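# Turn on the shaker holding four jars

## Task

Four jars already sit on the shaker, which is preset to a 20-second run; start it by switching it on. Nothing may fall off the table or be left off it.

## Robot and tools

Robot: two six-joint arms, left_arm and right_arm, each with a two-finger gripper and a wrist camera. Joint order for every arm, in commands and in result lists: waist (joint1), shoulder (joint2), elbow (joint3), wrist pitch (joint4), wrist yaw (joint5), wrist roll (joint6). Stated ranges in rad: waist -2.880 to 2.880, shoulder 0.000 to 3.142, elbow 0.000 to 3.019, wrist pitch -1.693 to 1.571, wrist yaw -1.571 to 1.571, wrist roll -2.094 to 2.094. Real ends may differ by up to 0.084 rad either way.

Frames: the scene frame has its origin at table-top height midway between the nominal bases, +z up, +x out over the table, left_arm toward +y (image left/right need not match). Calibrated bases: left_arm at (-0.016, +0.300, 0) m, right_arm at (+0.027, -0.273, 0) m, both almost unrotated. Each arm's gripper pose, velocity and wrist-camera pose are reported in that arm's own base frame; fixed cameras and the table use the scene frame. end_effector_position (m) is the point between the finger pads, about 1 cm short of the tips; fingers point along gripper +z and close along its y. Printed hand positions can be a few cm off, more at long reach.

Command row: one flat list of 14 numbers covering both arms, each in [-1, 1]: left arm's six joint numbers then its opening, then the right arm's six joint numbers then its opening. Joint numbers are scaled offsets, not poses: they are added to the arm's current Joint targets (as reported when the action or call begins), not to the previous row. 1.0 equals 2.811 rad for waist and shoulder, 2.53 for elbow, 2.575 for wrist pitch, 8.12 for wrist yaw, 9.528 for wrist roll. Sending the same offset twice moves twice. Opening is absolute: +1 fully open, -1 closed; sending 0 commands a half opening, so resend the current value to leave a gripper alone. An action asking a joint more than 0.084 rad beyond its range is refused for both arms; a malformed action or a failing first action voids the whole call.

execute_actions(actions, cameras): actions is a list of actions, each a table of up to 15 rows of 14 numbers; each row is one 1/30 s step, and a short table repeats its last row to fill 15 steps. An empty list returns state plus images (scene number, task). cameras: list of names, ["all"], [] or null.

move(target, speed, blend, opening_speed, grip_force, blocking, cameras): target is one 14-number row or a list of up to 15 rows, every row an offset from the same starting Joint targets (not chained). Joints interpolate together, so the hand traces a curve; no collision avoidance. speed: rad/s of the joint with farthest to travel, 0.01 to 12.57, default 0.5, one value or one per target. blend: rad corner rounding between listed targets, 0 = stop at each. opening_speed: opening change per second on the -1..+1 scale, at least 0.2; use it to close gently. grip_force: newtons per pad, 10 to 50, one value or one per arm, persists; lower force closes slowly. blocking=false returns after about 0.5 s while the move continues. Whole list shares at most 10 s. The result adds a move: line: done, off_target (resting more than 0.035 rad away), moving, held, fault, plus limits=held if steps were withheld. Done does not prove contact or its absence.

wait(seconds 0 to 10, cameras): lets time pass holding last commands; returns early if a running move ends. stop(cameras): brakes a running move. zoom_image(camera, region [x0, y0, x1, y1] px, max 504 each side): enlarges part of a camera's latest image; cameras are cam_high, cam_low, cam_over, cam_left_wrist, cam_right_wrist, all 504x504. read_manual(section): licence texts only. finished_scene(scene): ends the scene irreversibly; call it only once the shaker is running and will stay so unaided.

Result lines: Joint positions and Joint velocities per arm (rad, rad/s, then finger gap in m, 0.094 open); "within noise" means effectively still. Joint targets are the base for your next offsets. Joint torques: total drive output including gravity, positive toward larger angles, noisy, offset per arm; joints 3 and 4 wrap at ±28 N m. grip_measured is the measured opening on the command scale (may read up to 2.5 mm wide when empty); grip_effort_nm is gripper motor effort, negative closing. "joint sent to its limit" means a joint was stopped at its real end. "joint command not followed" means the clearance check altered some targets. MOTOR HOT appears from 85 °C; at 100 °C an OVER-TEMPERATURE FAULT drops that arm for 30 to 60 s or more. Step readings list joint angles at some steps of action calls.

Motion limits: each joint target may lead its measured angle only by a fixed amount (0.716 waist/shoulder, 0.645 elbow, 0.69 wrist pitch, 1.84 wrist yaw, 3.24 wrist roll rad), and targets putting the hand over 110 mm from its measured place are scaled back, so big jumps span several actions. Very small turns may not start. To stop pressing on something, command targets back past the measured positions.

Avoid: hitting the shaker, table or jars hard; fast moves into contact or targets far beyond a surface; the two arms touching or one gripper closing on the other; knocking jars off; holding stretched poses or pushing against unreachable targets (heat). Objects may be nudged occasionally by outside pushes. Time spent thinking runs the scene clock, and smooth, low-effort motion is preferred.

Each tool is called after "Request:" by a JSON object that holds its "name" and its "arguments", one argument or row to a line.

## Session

Request:
{"name": "execute_actions", "arguments": {
  "actions": []
}}

Request:
{"name": "zoom_image", "arguments": {
  "camera": "cam_over",
  "region": [130, 340, 310, 500]
}}

Request:
{"name": "zoom_image", "arguments": {
  "camera": "cam_high",
  "region": [180, 80, 330, 220]
}}

Scene clock: 0.00 s.
left_arm: end_effector_position=(+0.7954, -0.0738, +0.3008) grip_measured=+1.000 grip_effort_nm=n/a end_effector_quat_wxyz=(+0.492, -0.274, +0.824, -0.062) | right_arm: end_effector_position=(+0.3723, +0.0556, +0.3697) grip_measured=+1.000 grip_effort_nm=n/a end_effector_quat_wxyz=(+0.360, -0.082, +0.920, -0.130)
Joint positions: left_arm=[-0.156 1.915 1.822 -0.469 -0.3 -0.631 0.094] | right_arm=[0.332 0.919 1.121 -1.079 0.404 0.006 0.094]
Joint velocities: within noise
Joint torques (N m): no reading
Heat: left arm: hottest waist 26 °C; right arm: hottest elbow 23 °C.
Joint targets: left_arm=[-0.156 1.919 1.848 -0.465 -0.300 -0.631] | right_arm=[0.332 0.918 1.150 -1.074 0.404 0.006]
Tool commands: left_gripper/opening=+1.0 right_gripper/opening=+1.0

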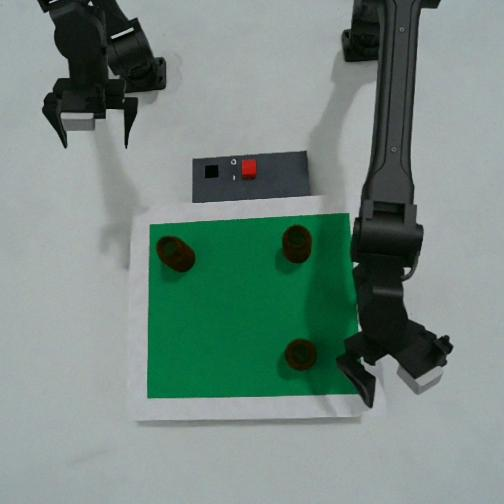

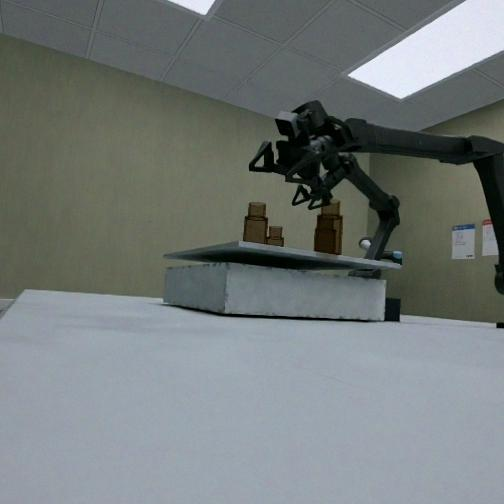

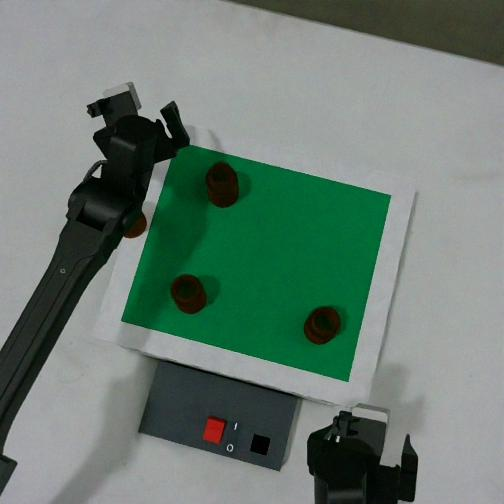

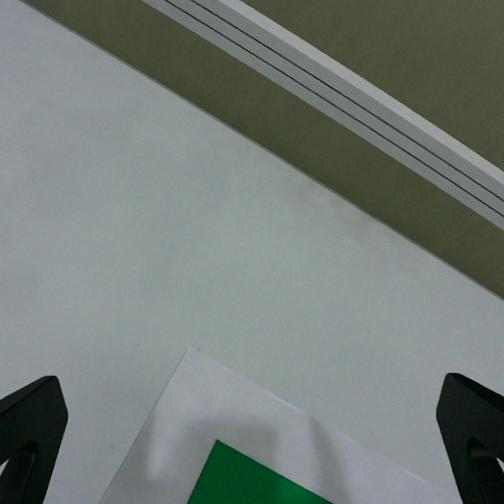

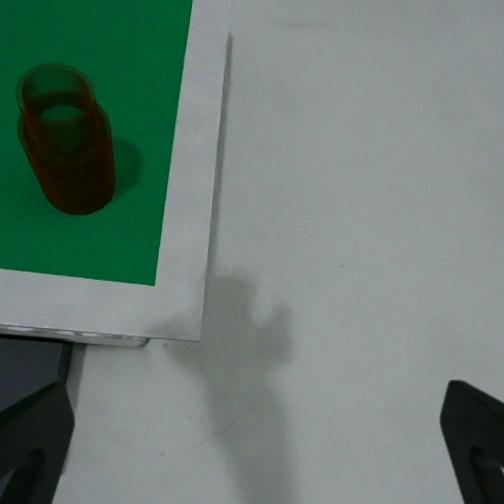

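Scaled by 2.800 from the camera's 504x504 image, which has a finer 720x720 frame.

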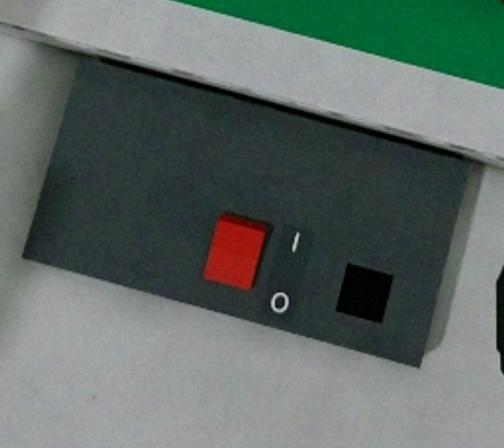

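Scaled by 3.360 from the camera's 504x504 image, which has a finer 720x720 frame.

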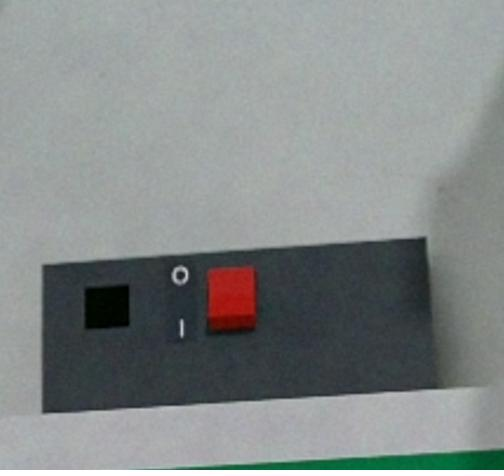

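Request:
{"name": "move", "arguments": {
  "target": [0.0199,-0.1491,-0.0387,-0.3631,0.0369,0.0662,1,0,0,0,0,0,0,1],
  "speed": 0.7,
  "cameras": ["all"]
}}

Request:
{"name": "zoom_image", "arguments": {
  "camera": "cam_over",
  "region": [80, 100, 260, 340]
}}

Request:
{"name": "zoom_image", "arguments": {
  "camera": "cam_low",
  "region": [150, 180, 420, 340]
}}

Scene clock: 3.57 s.
left_arm: end_effector_position=(+0.5329, -0.0628, +0.3908) grip_measured=+1.000 grip_effort_nm=0.02 end_effector_quat_wxyz=(+0.222, +0.053, +0.974, -0.012) | right_arm: end_effector_position=(+0.3723, +0.0556, +0.3697) grip_measured=+1.000 grip_effort_nm=0.02 end_effector_quat_wxyz=(+0.360, -0.082, +0.920, -0.130)
Joint positions: left_arm=[-0.118 1.494 1.762 -1.39 -0.004 -0.008 0.094] | right_arm=[0.332 0.919 1.121 -1.079 0.404 0.006 0.094]
Joint torques (N m): left_arm=[0.56 -15.44 8.21 0.72 0.22 -0.1] | right_arm=[0.03 -3.78 10.77 1.24 0.34 0.21]
Heat: left arm: hottest waist 26 °C; right arm: hottest elbow 23 °C.
Joint targets: left_arm=[-0.101 1.499 1.750 -1.400 -0.001 0.000] | right_arm=[0.332 0.918 1.150 -1.074 0.404 0.006]
move: done

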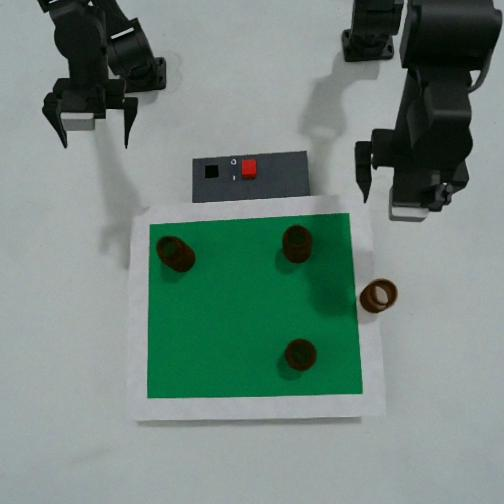

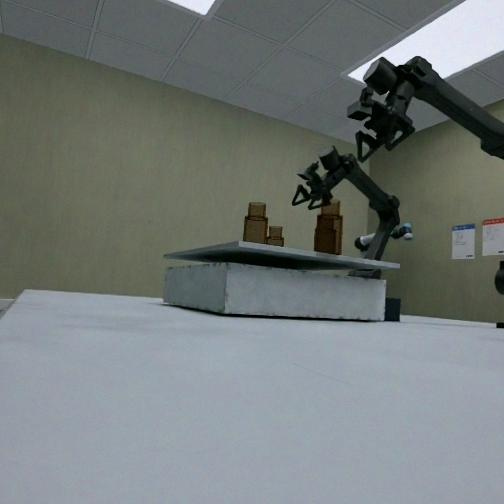

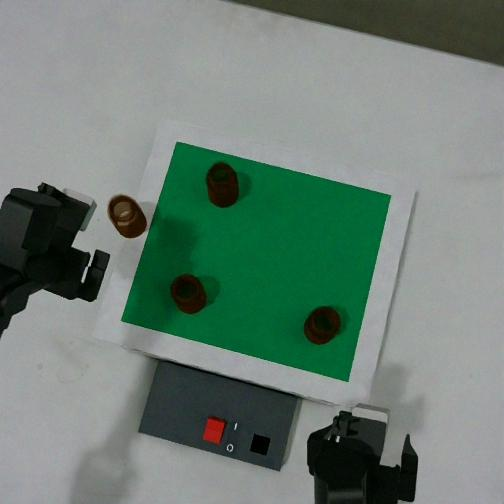

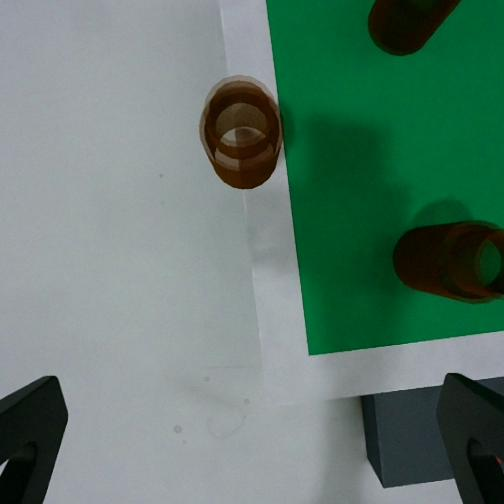

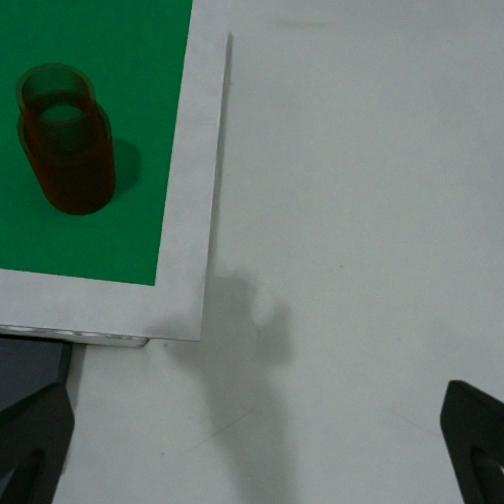

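Scaled by 2.100 from the camera's 504x504 image, which has a finer 720x720 frame.

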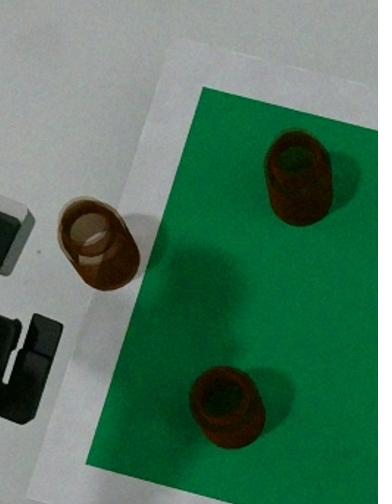

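Scaled by 1.867 from the camera's 504x504 image, which has a finer 720x720 frame.

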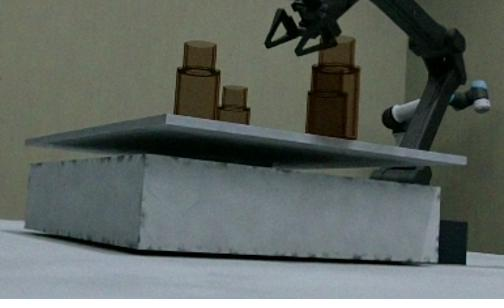

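Request:
{"name": "zoom_image", "arguments": {
  "camera": "cam_left_wrist",
  "region": [170, 50, 330, 210]
}}

Request:
{"name": "zoom_image", "arguments": {
  "camera": "cam_left_wrist",
  "region": [200, 0, 504, 304]
}}

Scaled by 3.150 from the camera's 504x504 image, which has a finer 720x720 frame.

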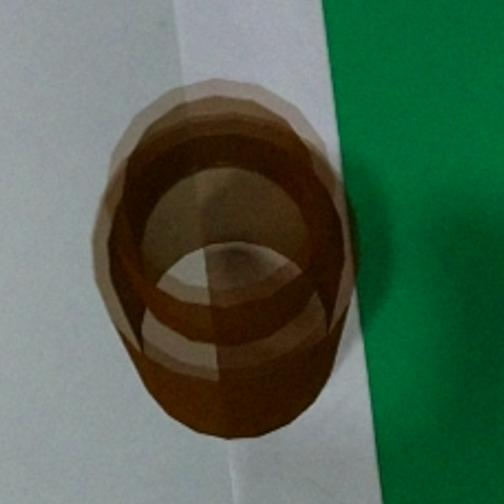

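Scaled by 1.658 from the camera's 504x504 image, which has a finer 720x720 frame.

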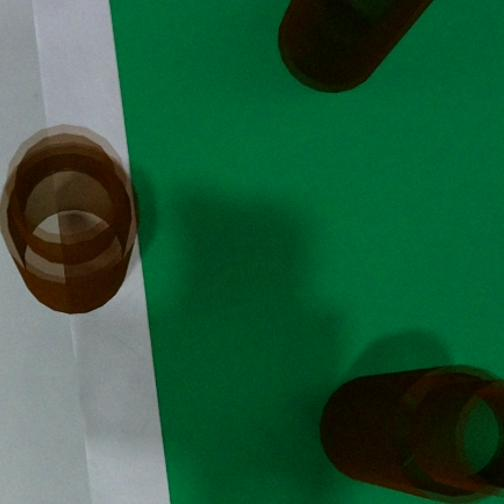

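Request:
{"name": "zoom_image", "arguments": {
  "camera": "cam_low",
  "region": [225, 180, 365, 280]
}}

Request:
{"name": "zoom_image", "arguments": {
  "camera": "cam_high",
  "region": [300, 200, 420, 320]
}}

Request:
{"name": "zoom_image", "arguments": {
  "camera": "cam_over",
  "region": [80, 170, 170, 260]
}}

Scaled by 3.600 from the camera's 504x504 image, which has a finer 720x720 frame.

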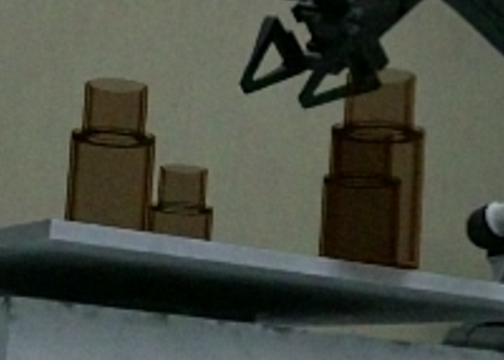

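Scaled by 4.200 from the camera's 504x504 image, which has a finer 720x720 frame.

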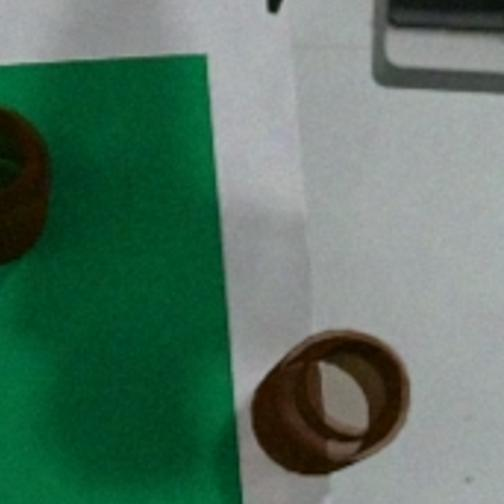

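Scaled by 5.600 from the camera's 504x504 image, which has a finer 720x720 frame.

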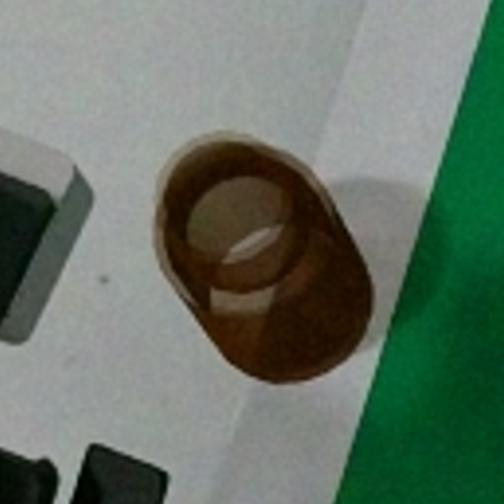

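Request:
{"name": "move", "arguments": {
  "target": [0,-0.1519,-0.4403,0.5775,0,0,1,0,0,0,0,0,0,1],
  "speed": 0.7,
  "cameras": ["all"]
}}

Request:
{"name": "zoom_image", "arguments": {
  "camera": "cam_low",
  "region": [225, 180, 365, 280]
}}

Scene clock: 13.27 s.
left_arm: end_effector_position=(+0.4795, -0.0565, +0.2466) grip_measured=+1.000 grip_effort_nm=0.02 end_effector_quat_wxyz=(+0.565, +0.044, +0.823, -0.034) | right_arm: end_effector_position=(+0.3723, +0.0556, +0.3697) grip_measured=+1.000 grip_effort_nm=0.02 end_effector_quat_wxyz=(+0.360, -0.082, +0.920, -0.130)
Joint positions: left_arm=[-0.118 1.085 0.649 0.068 -0.004 -0.008 0.094] | right_arm=[0.332 0.919 1.121 -1.079 0.404 0.006 0.094]
Joint torques (N m): left_arm=[0.67 -9.41 8.31 2.8 0.21 -0.06] | right_arm=[-0.03 -3.78 10.78 1.25 0.34 0.2]
Heat: left arm: hottest waist 26 °C; right arm: hottest elbow 24 °C.
Joint targets: left_arm=[-0.101 1.072 0.636 0.087 -0.001 0.000] | right_arm=[0.332 0.918 1.150 -1.074 0.404 0.006]
move: done

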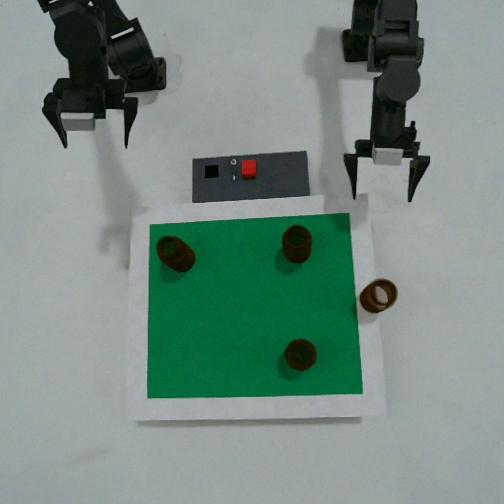

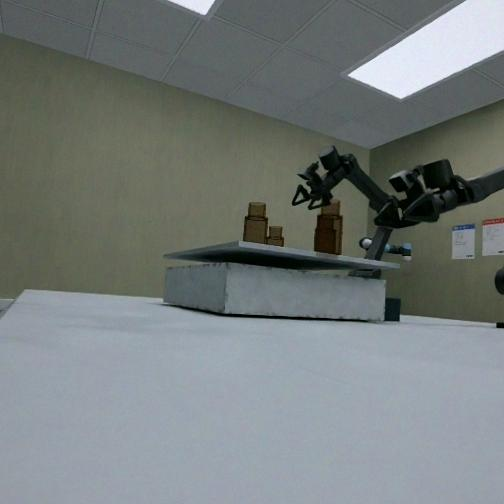

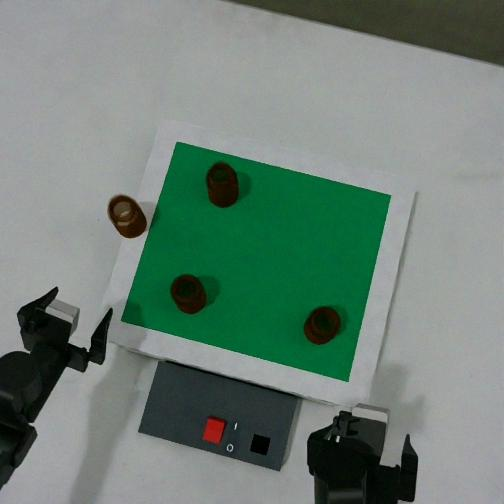

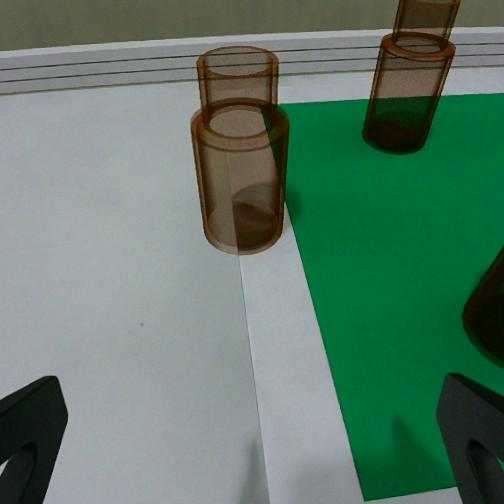

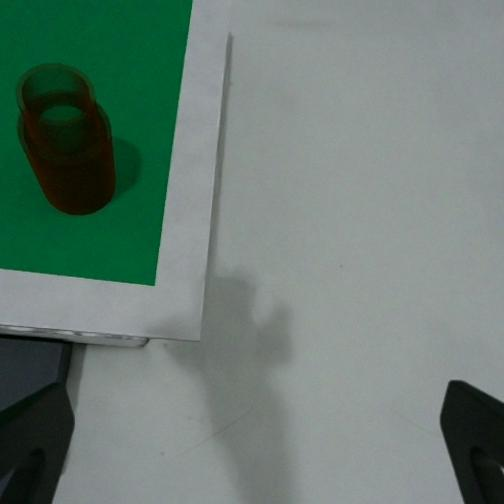

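Scaled by 3.600 from the camera's 504x504 image, which has a finer 720x720 frame.

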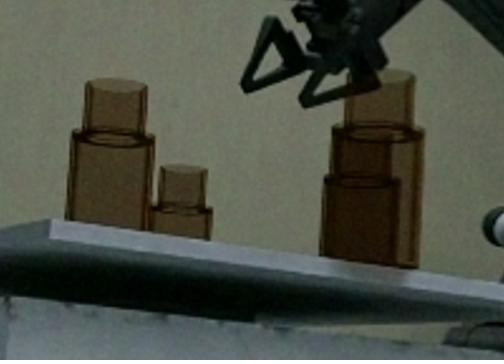

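Request:
{"name": "zoom_image", "arguments": {
  "camera": "cam_left_wrist",
  "region": [140, 30, 380, 270]
}}

Scaled by 2.100 from the camera's 504x504 image, which has a finer 720x720 frame.

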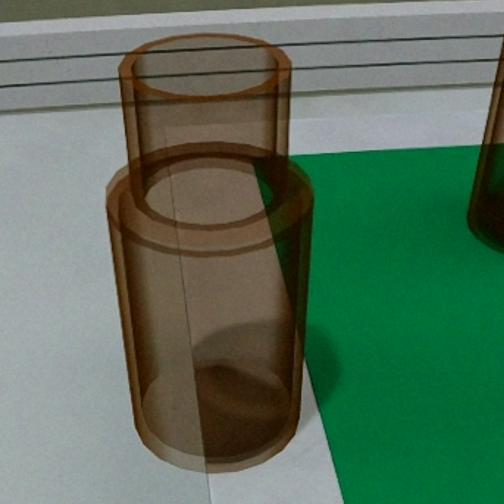

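Request:
{"name": "move", "arguments": {
  "target": [-0.006,0.1245,0.0213,0.1736,0,0,1,0,0,0,0,0,0,1],
  "speed": 0.4,
  "cameras": ["cam_left_wrist","cam_high","cam_over","cam_low"]
}}

Scene clock: 19.10 s.
left_arm: end_effector_position=(+0.5419, -0.0638, +0.1908) grip_measured=+1.000 grip_effort_nm=0.02 end_effector_quat_wxyz=(+0.613, +0.042, +0.788, -0.037) | right_arm: end_effector_position=(+0.3723, +0.0556, +0.3697) grip_measured=+1.000 grip_effort_nm=0.02 end_effector_quat_wxyz=(+0.360, -0.082, +0.920, -0.130)
Joint positions: left_arm=[-0.118 1.411 0.649 0.515 -0.004 -0.008 0.094] | right_arm=[0.332 0.919 1.121 -1.079 0.404 0.006 0.094]
Joint torques (N m): left_arm=[-0.73 -11.22 11.07 2.92 0.23 -0.07] | right_arm=[0.03 -3.72 10.78 1.24 0.34 0.21]
Heat: left arm: hottest waist 26 °C; right arm: hottest elbow 24 °C.
Joint targets: left_arm=[-0.117 1.422 0.690 0.534 -0.001 0.000] | right_arm=[0.332 0.918 1.150 -1.074 0.404 0.006]
move: off_target (left_arm); left_arm: the elbow is farthest, 0.041 rad from its target
Images, in order (width x height): cam_high 504x504, cam_low 504x504, cam_over 504x504, cam_left_wrist 504x504.

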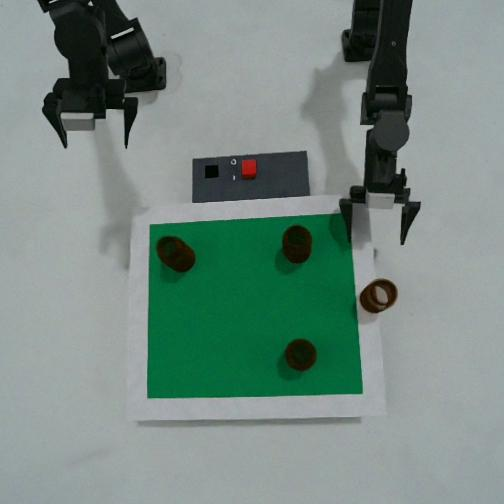

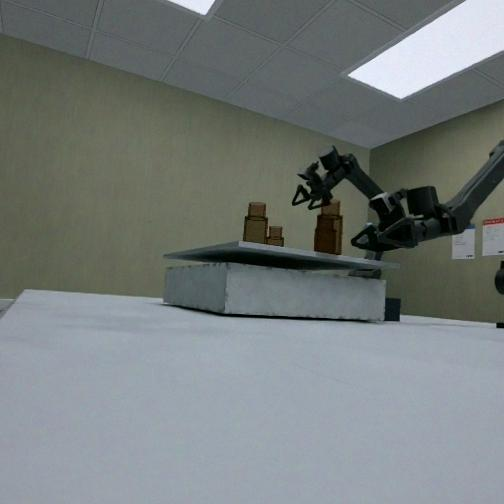

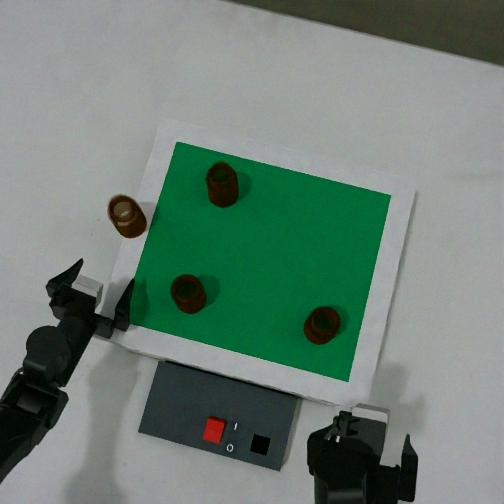

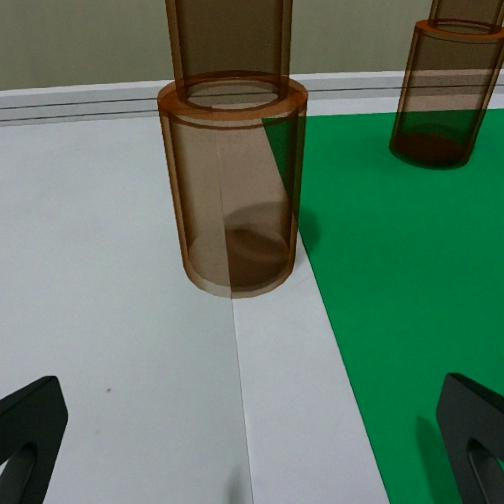

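Request:
{"name": "move", "arguments": {
  "target": [0,0.0946,0.1269,-0.0287,0,0,1,0,0,0,0,0,0,1],
  "speed": 0.2,
  "cameras": ["cam_left_wrist","cam_high","cam_over"]
}}

Request:
{"name": "zoom_image", "arguments": {
  "camera": "cam_over",
  "region": [60, 160, 180, 280]
}}

Request:
{"name": "zoom_image", "arguments": {
  "camera": "cam_high",
  "region": [320, 200, 440, 320]
}}

Scene clock: 22.30 s.
left_arm: end_effector_position=(+0.6522, -0.0769, +0.1919) grip_measured=+1.000 grip_effort_nm=0.02 end_effector_quat_wxyz=(+0.616, +0.042, +0.786, -0.037) | right_arm: end_effector_position=(+0.3723, +0.0556, +0.3697) grip_measured=+1.000 grip_effort_nm=0.02 end_effector_quat_wxyz=(+0.360, -0.082, +0.920, -0.130)
Joint positions: left_arm=[-0.118 1.669 0.957 0.471 -0.004 -0.008 0.094] | right_arm=[0.332 0.919 1.121 -1.079 0.404 0.006 0.094]
Joint torques (N m): left_arm=[-0.73 -15.79 12.52 1.54 0.22 -0.06] | right_arm=[-0.09 -3.72 10.77 1.25 0.35 0.2]
Heat: left arm: hottest waist 26 °C; right arm: hottest elbow 25 °C.
Joint targets: left_arm=[-0.117 1.688 1.011 0.460 -0.001 0.000] | right_arm=[0.332 0.918 1.150 -1.074 0.404 0.006]
move: off_target (left_arm); left_arm: the elbow is farthest, 0.054 rad from its target
Images, in order (width x height): cam_high 504x504, cam_over 504x504, cam_left_wrist 504x504.

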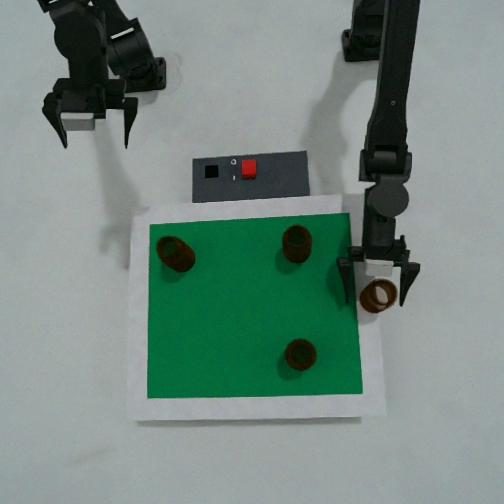

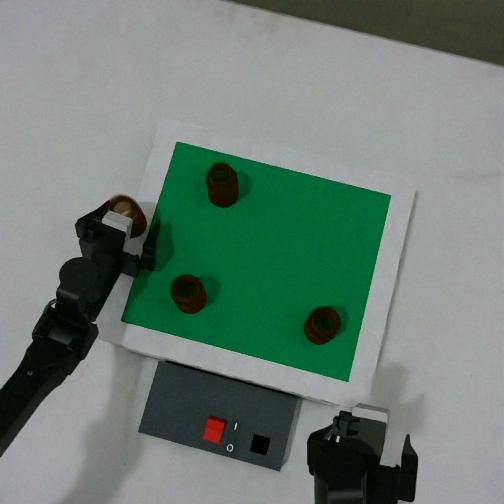

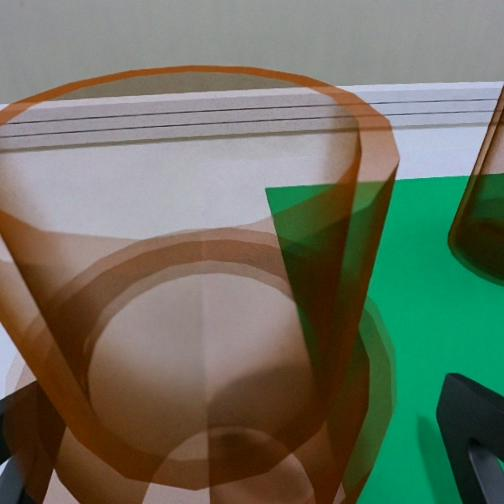

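Scaled by 4.200 from the camera's 504x504 image, which has a finer 720x720 frame.

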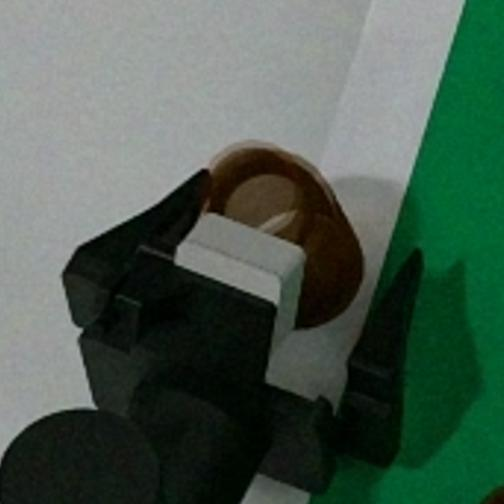

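Scaled by 4.200 from the camera's 504x504 image, which has a finer 720x720 frame.

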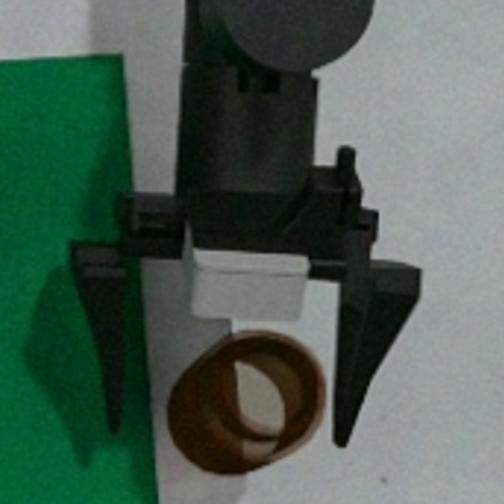

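Request:
{"name": "move", "arguments": {
  "target": [0,0,0,0,0,0,0.1,0,0,0,0,0,0,1],
  "grip_force": [20,50],
  "opening_speed": 0.25,
  "cameras": ["cam_left_wrist","cam_high","cam_over"]
}}

Request:
{"name": "zoom_image", "arguments": {
  "camera": "cam_high",
  "region": [320, 200, 440, 320]
}}

Scene clock: 26.77 s.
left_arm: end_effector_position=(+0.6522, -0.0769, +0.1919) grip_measured=+0.183 grip_effort_nm=-0.46 end_effector_quat_wxyz=(+0.616, +0.042, +0.786, -0.037) | right_arm: end_effector_position=(+0.3723, +0.0556, +0.3697) grip_measured=+1.000 grip_effort_nm=0.02 end_effector_quat_wxyz=(+0.360, -0.082, +0.920, -0.130)
Joint positions: left_arm=[-0.118 1.669 0.957 0.471 -0.004 -0.008 0.056] | right_arm=[0.332 0.919 1.121 -1.079 0.404 0.006 0.094]
Joint torques (N m): left_arm=[-0.62 -15.85 12.42 1.52 0.22 -0.06] | right_arm=[-0.03 -3.72 10.76 1.22 0.34 0.2]
Heat: left arm: hottest waist 26 °C; right arm: hottest elbow 25 °C.
Joint targets: left_arm=[-0.117 1.688 1.011 0.460 -0.001 0.000] | right_arm=[0.332 0.918 1.150 -1.074 0.404 0.006]
grip_force (N): 20, 50
move: off_target (left_arm); left_arm: the elbow is farthest, 0.054 rad from its target
Images, in order (width x height): cam_high 504x504, cam_over 504x504, cam_left_wrist 504x504.

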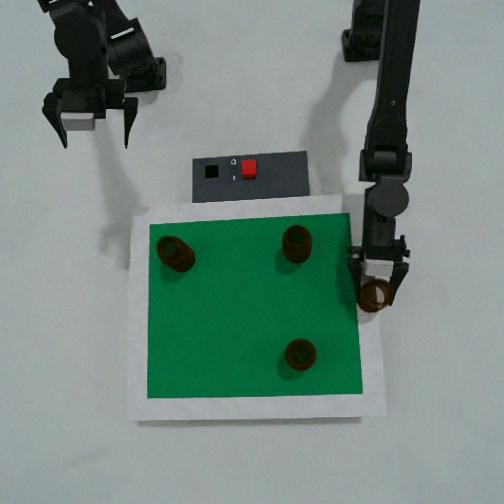

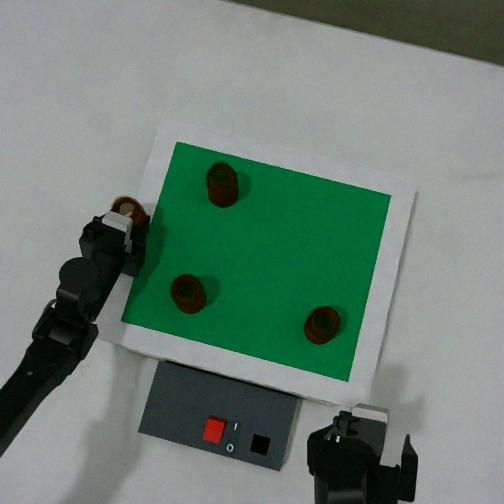

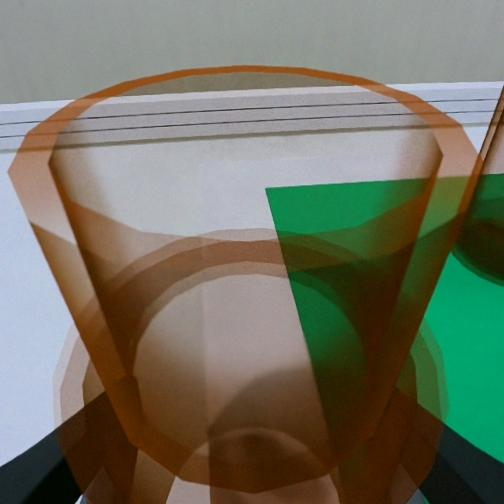

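Scaled by 4.200 from the camera's 504x504 image, which has a finer 720x720 frame.

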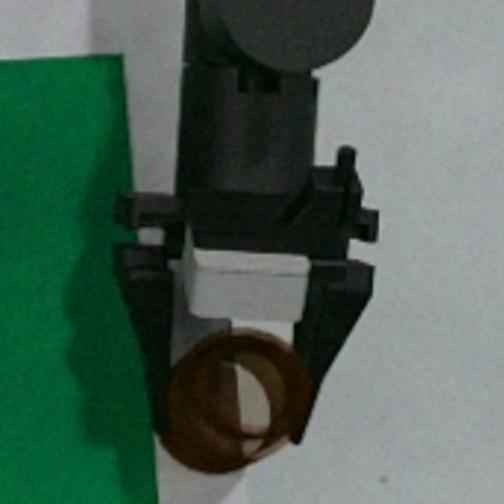

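Request:
{"name": "move", "arguments": {
  "target": [0,-0.0327,0.0170,-0.0466,0,0,0.1,0,0,0,0,0,0,1],
  "speed": 0.1,
  "cameras": ["cam_left_wrist","cam_low"]
}}

Request:
{"name": "zoom_image", "arguments": {
  "camera": "cam_low",
  "region": [225, 180, 425, 320]
}}

Scene clock: 32.27 s.
left_arm: end_effector_position=(+0.6503, -0.0766, +0.2089) grip_measured=+0.183 grip_effort_nm=-0.46 end_effector_quat_wxyz=(+0.597, +0.043, +0.800, -0.036) | right_arm: end_effector_position=(+0.3723, +0.0556, +0.3697) grip_measured=+1.000 grip_effort_nm=0.02 end_effector_quat_wxyz=(+0.360, -0.082, +0.920, -0.130)
Joint positions: left_arm=[-0.118 1.621 0.989 0.344 -0.004 -0.008 0.056] | right_arm=[0.332 0.919 1.121 -1.079 0.404 0.006 0.094]
Joint torques (N m): left_arm=[-0.79 -19.25 13.64 1.84 0.22 -0.06] | right_arm=[0.03 -3.78 10.77 1.25 0.34 0.2]
Heat: left arm: hottest waist 26 °C; right arm: hottest elbow 25 °C.
Joint targets: left_arm=[-0.117 1.597 1.054 0.340 -0.001 0.000] | right_arm=[0.332 0.918 1.150 -1.074 0.404 0.006]
grip_force (N): 20, 50
move: off_target (left_arm); left_arm: the elbow is farthest, 0.065 rad from its target
Images, in order (width x height): cam_low 504x504, cam_left_wrist 504x504.

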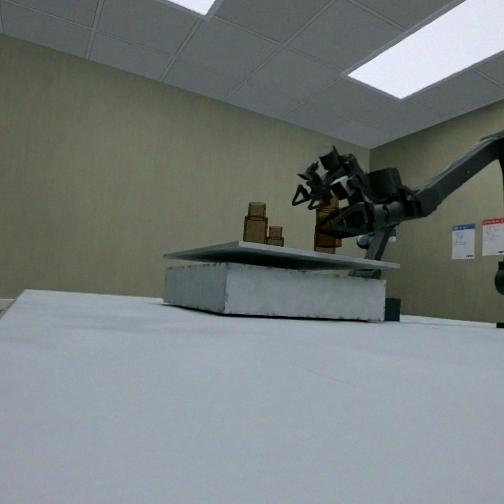

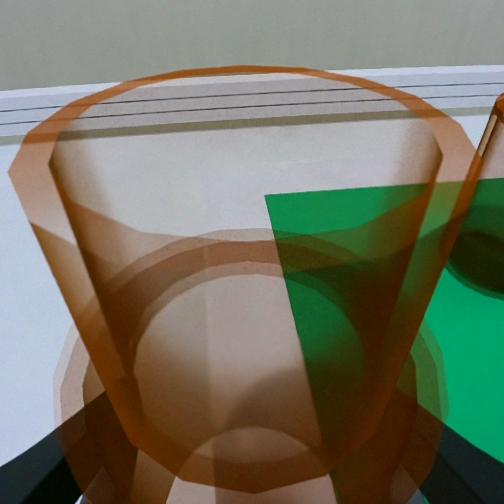

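Scaled by 2.520 from the camera's 504x504 image, which has a finer 720x720 frame.

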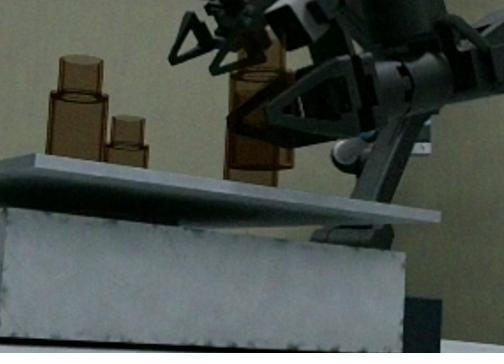

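Request:
{"name": "move", "arguments": {
  "target": [-0.01,0.0438,0.0656,-0.0210,0.0378,0.0079,0.1,0,0,0,0,0,0,1],
  "speed": 0.15,
  "cameras": ["cam_left_wrist","cam_high","cam_over","cam_low"]
}}

Request:
{"name": "zoom_image", "arguments": {
  "camera": "cam_low",
  "region": [225, 180, 425, 320]
}}

Scene clock: 35.63 s.
left_arm: end_effector_position=(+0.6841, -0.1415, +0.2295) grip_measured=+0.183 grip_effort_nm=-0.46 end_effector_quat_wxyz=(+0.595, +0.168, +0.774, -0.138) | right_arm: end_effector_position=(+0.3723, +0.0556, +0.3697) grip_measured=+1.000 grip_effort_nm=0.02 end_effector_quat_wxyz=(+0.360, -0.082, +0.920, -0.130)
Joint positions: left_arm=[-0.129 1.709 1.15 0.29 0.303 0.067 0.056] | right_arm=[0.332 0.919 1.121 -1.079 0.404 0.006 0.094]
Joint torques (N m): left_arm=[-1.61 -18.61 14.39 1.77 0.32 -0.06] | right_arm=[-0.03 -3.78 10.78 1.25 0.34 0.21]
Heat: left arm: hottest waist 26 °C; right arm: hottest elbow 25 °C.
Joint targets: left_arm=[-0.146 1.719 1.220 0.286 0.306 0.075] | right_arm=[0.332 0.918 1.150 -1.074 0.404 0.006]
grip_force (N): 20, 50
move: off_target (left_arm); left_arm: the elbow is farthest, 0.070 rad from its target
Images, in order (width x height): cam_high 504x504, cam_low 504x504, cam_over 504x504, cam_left_wrist 504x504.

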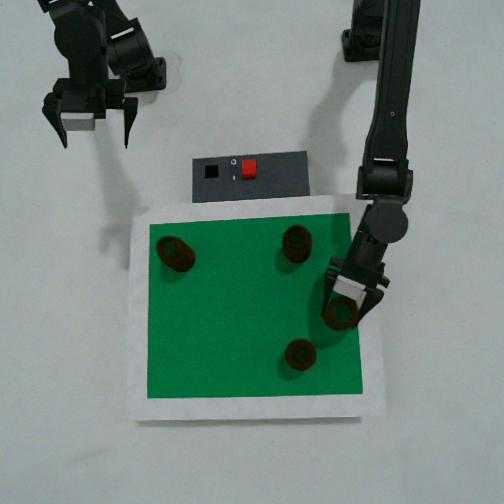

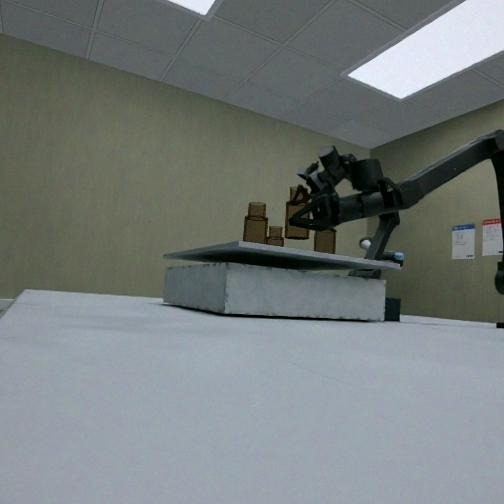

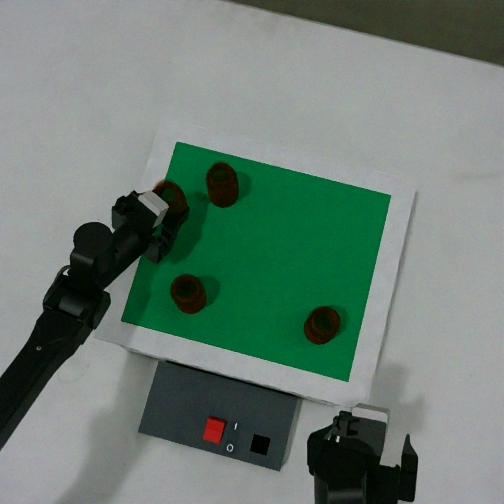

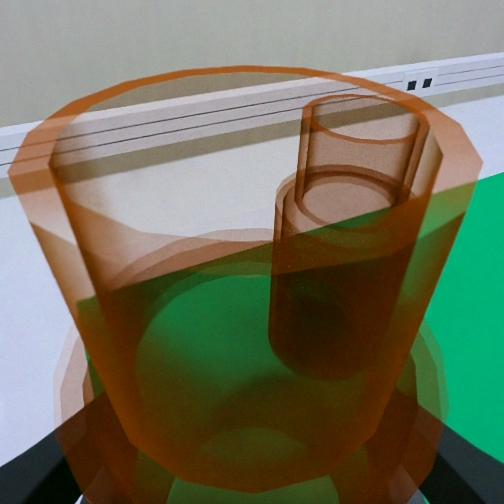

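Scaled by 2.520 from the camera's 504x504 image, which has a finer 720x720 frame.

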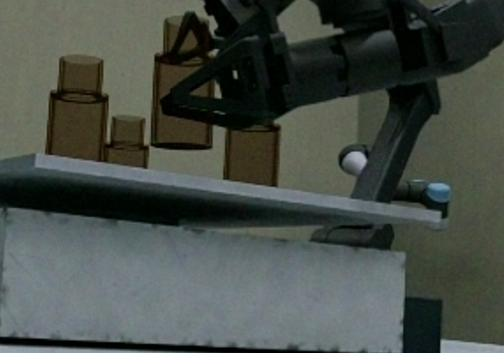

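Request:
{"name": "move", "arguments": {
  "target": [-0.005,0.0222,-0.0395,0.0478,0,0,0.1,0,0,0,0,0,0,1],
  "speed": 0.06,
  "cameras": ["cam_left_wrist","cam_high","cam_over","cam_low"]
}}

Request:
{"name": "zoom_image", "arguments": {
  "camera": "cam_low",
  "region": [225, 180, 365, 280]
}}

Scene clock: 38.87 s.
left_arm: end_effector_position=(+0.6864, -0.1511, +0.1955) grip_measured=+0.183 grip_effort_nm=-0.46 end_effector_quat_wxyz=(+0.596, +0.174, +0.771, -0.142) | right_arm: end_effector_position=(+0.3723, +0.0556, +0.3697) grip_measured=+1.000 grip_effort_nm=0.02 end_effector_quat_wxyz=(+0.360, -0.082, +0.920, -0.130)
Joint positions: left_arm=[-0.142 1.771 1.126 0.381 0.303 0.068 0.056] | right_arm=[0.332 0.919 1.121 -1.079 0.404 0.006 0.094]
Joint torques (N m): left_arm=[-2.14 -19.14 7.95 3.15 0.28 -0.07] | right_arm=[-0.03 -3.78 10.8 1.24 0.34 0.2]
Heat: left arm: hottest shoulder 27 °C; right arm: hottest elbow 26 °C.
Joint targets: left_arm=[-0.160 1.782 1.120 0.409 0.306 0.075] | right_arm=[0.332 0.918 1.150 -1.074 0.404 0.006]
grip_force (N): 20, 50
move: done
Images, in order (width x height): cam_high 504x504, cam_low 504x504, cam_over 504x504, cam_left_wrist 504x504.

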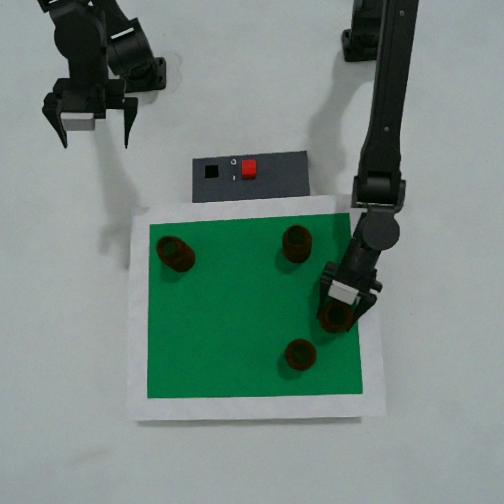

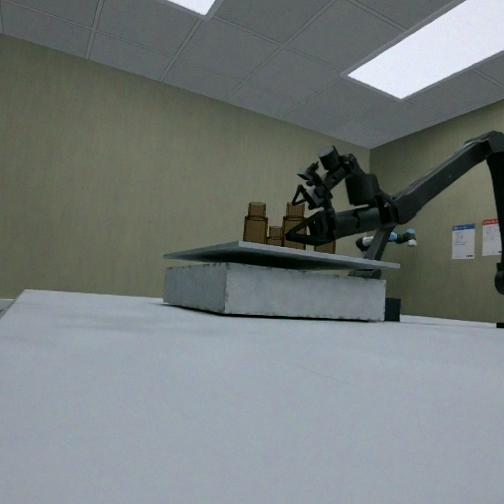

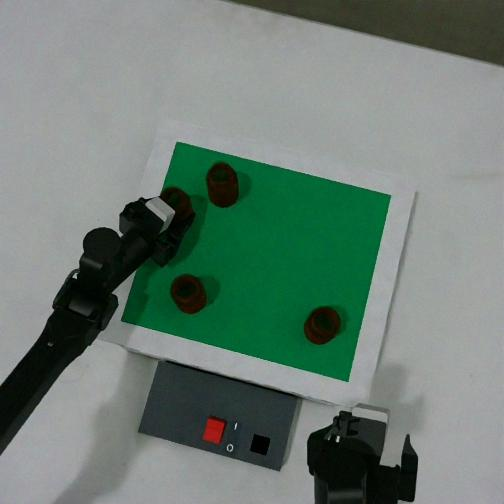

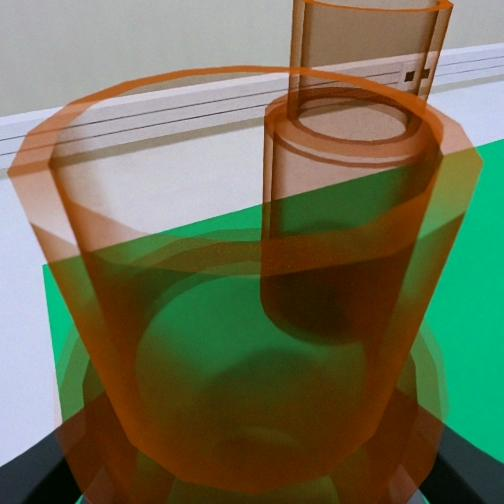

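Scaled by 3.600 from the camera's 504x504 image, which has a finer 720x720 frame.

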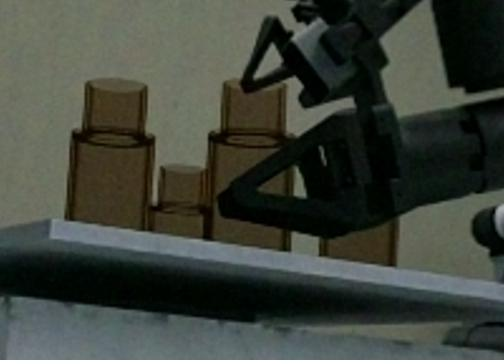

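Request:
{"name": "move", "arguments": {
  "target": [0,0.0034,0,0.0036,0,0,0.1,0,0,0,0,0,0,1],
  "speed": 0.03,
  "cameras": ["cam_low"]
}}

Request:
{"name": "zoom_image", "arguments": {
  "camera": "cam_low",
  "region": [225, 180, 365, 280]
}}

Scene clock: 40.43 s.
left_arm: end_effector_position=(+0.6873, -0.1512, +0.1952) grip_measured=+0.183 grip_effort_nm=-0.46 end_effector_quat_wxyz=(+0.599, +0.174, +0.769, -0.142) | right_arm: end_effector_position=(+0.3723, +0.0556, +0.3697) grip_measured=+1.000 grip_effort_nm=0.02 end_effector_quat_wxyz=(+0.360, -0.082, +0.920, -0.130)
Joint positions: left_arm=[-0.142 1.776 1.126 0.392 0.303 0.068 0.056] | right_arm=[0.332 0.919 1.121 -1.079 0.404 0.006 0.094]
Joint torques (N m): left_arm=[-2.08 -18.67 7.94 3.11 0.27 -0.07] | right_arm=[-0.03 -3.78 10.8 1.24 0.34 0.21]
Heat: left arm: hottest shoulder 27 °C; right arm: hottest elbow 26 °C.
Joint targets: left_arm=[-0.160 1.791 1.120 0.418 0.306 0.075] | right_arm=[0.332 0.918 1.150 -1.074 0.404 0.006]
grip_force (N): 20, 50
move: done
Images, in order (width x height): cam_low 504x504.

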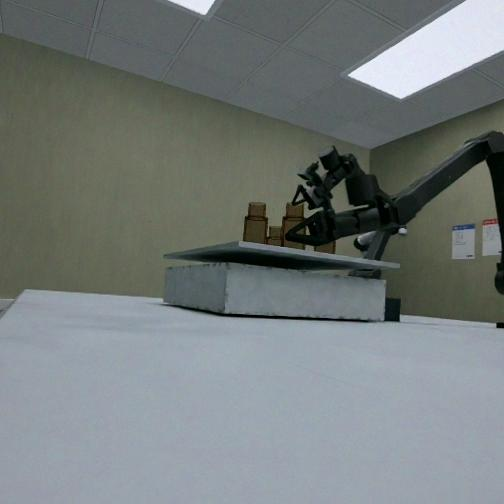

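Scaled by 3.600 from the camera's 504x504 image, which has a finer 720x720 frame.

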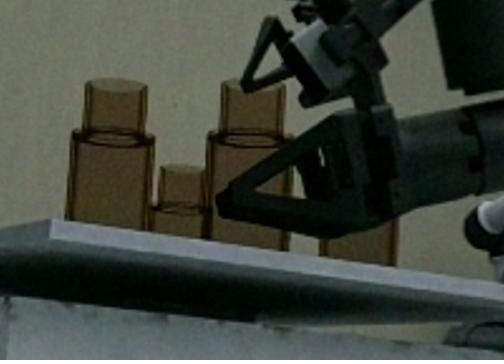

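Request:
{"name": "move", "arguments": {
  "target": [0,0.0032,0,0,0,0,0.1,0,0,0,0,0,0,1],
  "speed": 0.03,
  "cameras": ["cam_low"]
}}

Request:
{"name": "zoom_image", "arguments": {
  "camera": "cam_low",
  "region": [225, 180, 365, 280]
}}

Scene clock: 41.70 s.
left_arm: end_effector_position=(+0.6876, -0.1513, +0.1948) grip_measured=+0.183 grip_effort_nm=-0.45 end_effector_quat_wxyz=(+0.599, +0.174, +0.768, -0.142) | right_arm: end_effector_position=(+0.3723, +0.0556, +0.3697) grip_measured=+1.000 grip_effort_nm=0.02 end_effector_quat_wxyz=(+0.360, -0.082, +0.920, -0.130)
Joint positions: left_arm=[-0.142 1.777 1.126 0.396 0.304 0.069 0.056] | right_arm=[0.332 0.919 1.121 -1.079 0.404 0.006 0.094]
Joint torques (N m): left_arm=[-2.26 -18.02 7.91 2.99 0.26 -0.08] | right_arm=[-0.03 -3.78 10.78 1.24 0.34 0.2]
Heat: left arm: hottest shoulder 27 °C; right arm: hottest elbow 26 °C.
Joint targets: left_arm=[-0.160 1.800 1.120 0.418 0.306 0.075] | right_arm=[0.332 0.918 1.150 -1.074 0.404 0.006]
grip_force (N): 20, 50
move: done
Images, in order (width x height): cam_low 504x504.

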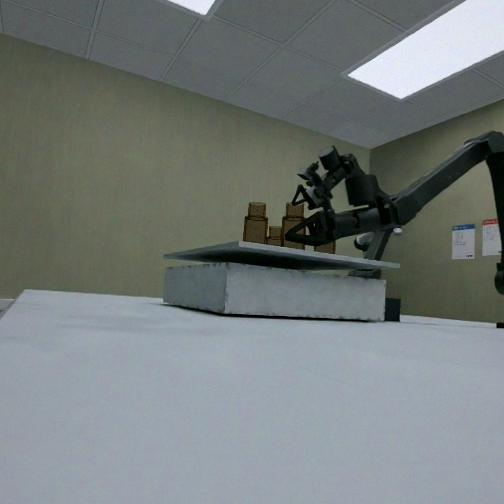

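Scaled by 3.600 from the camera's 504x504 image, which has a finer 720x720 frame.

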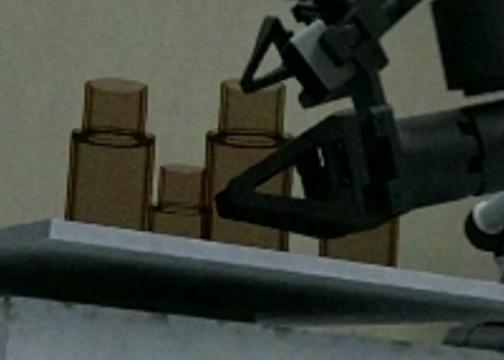

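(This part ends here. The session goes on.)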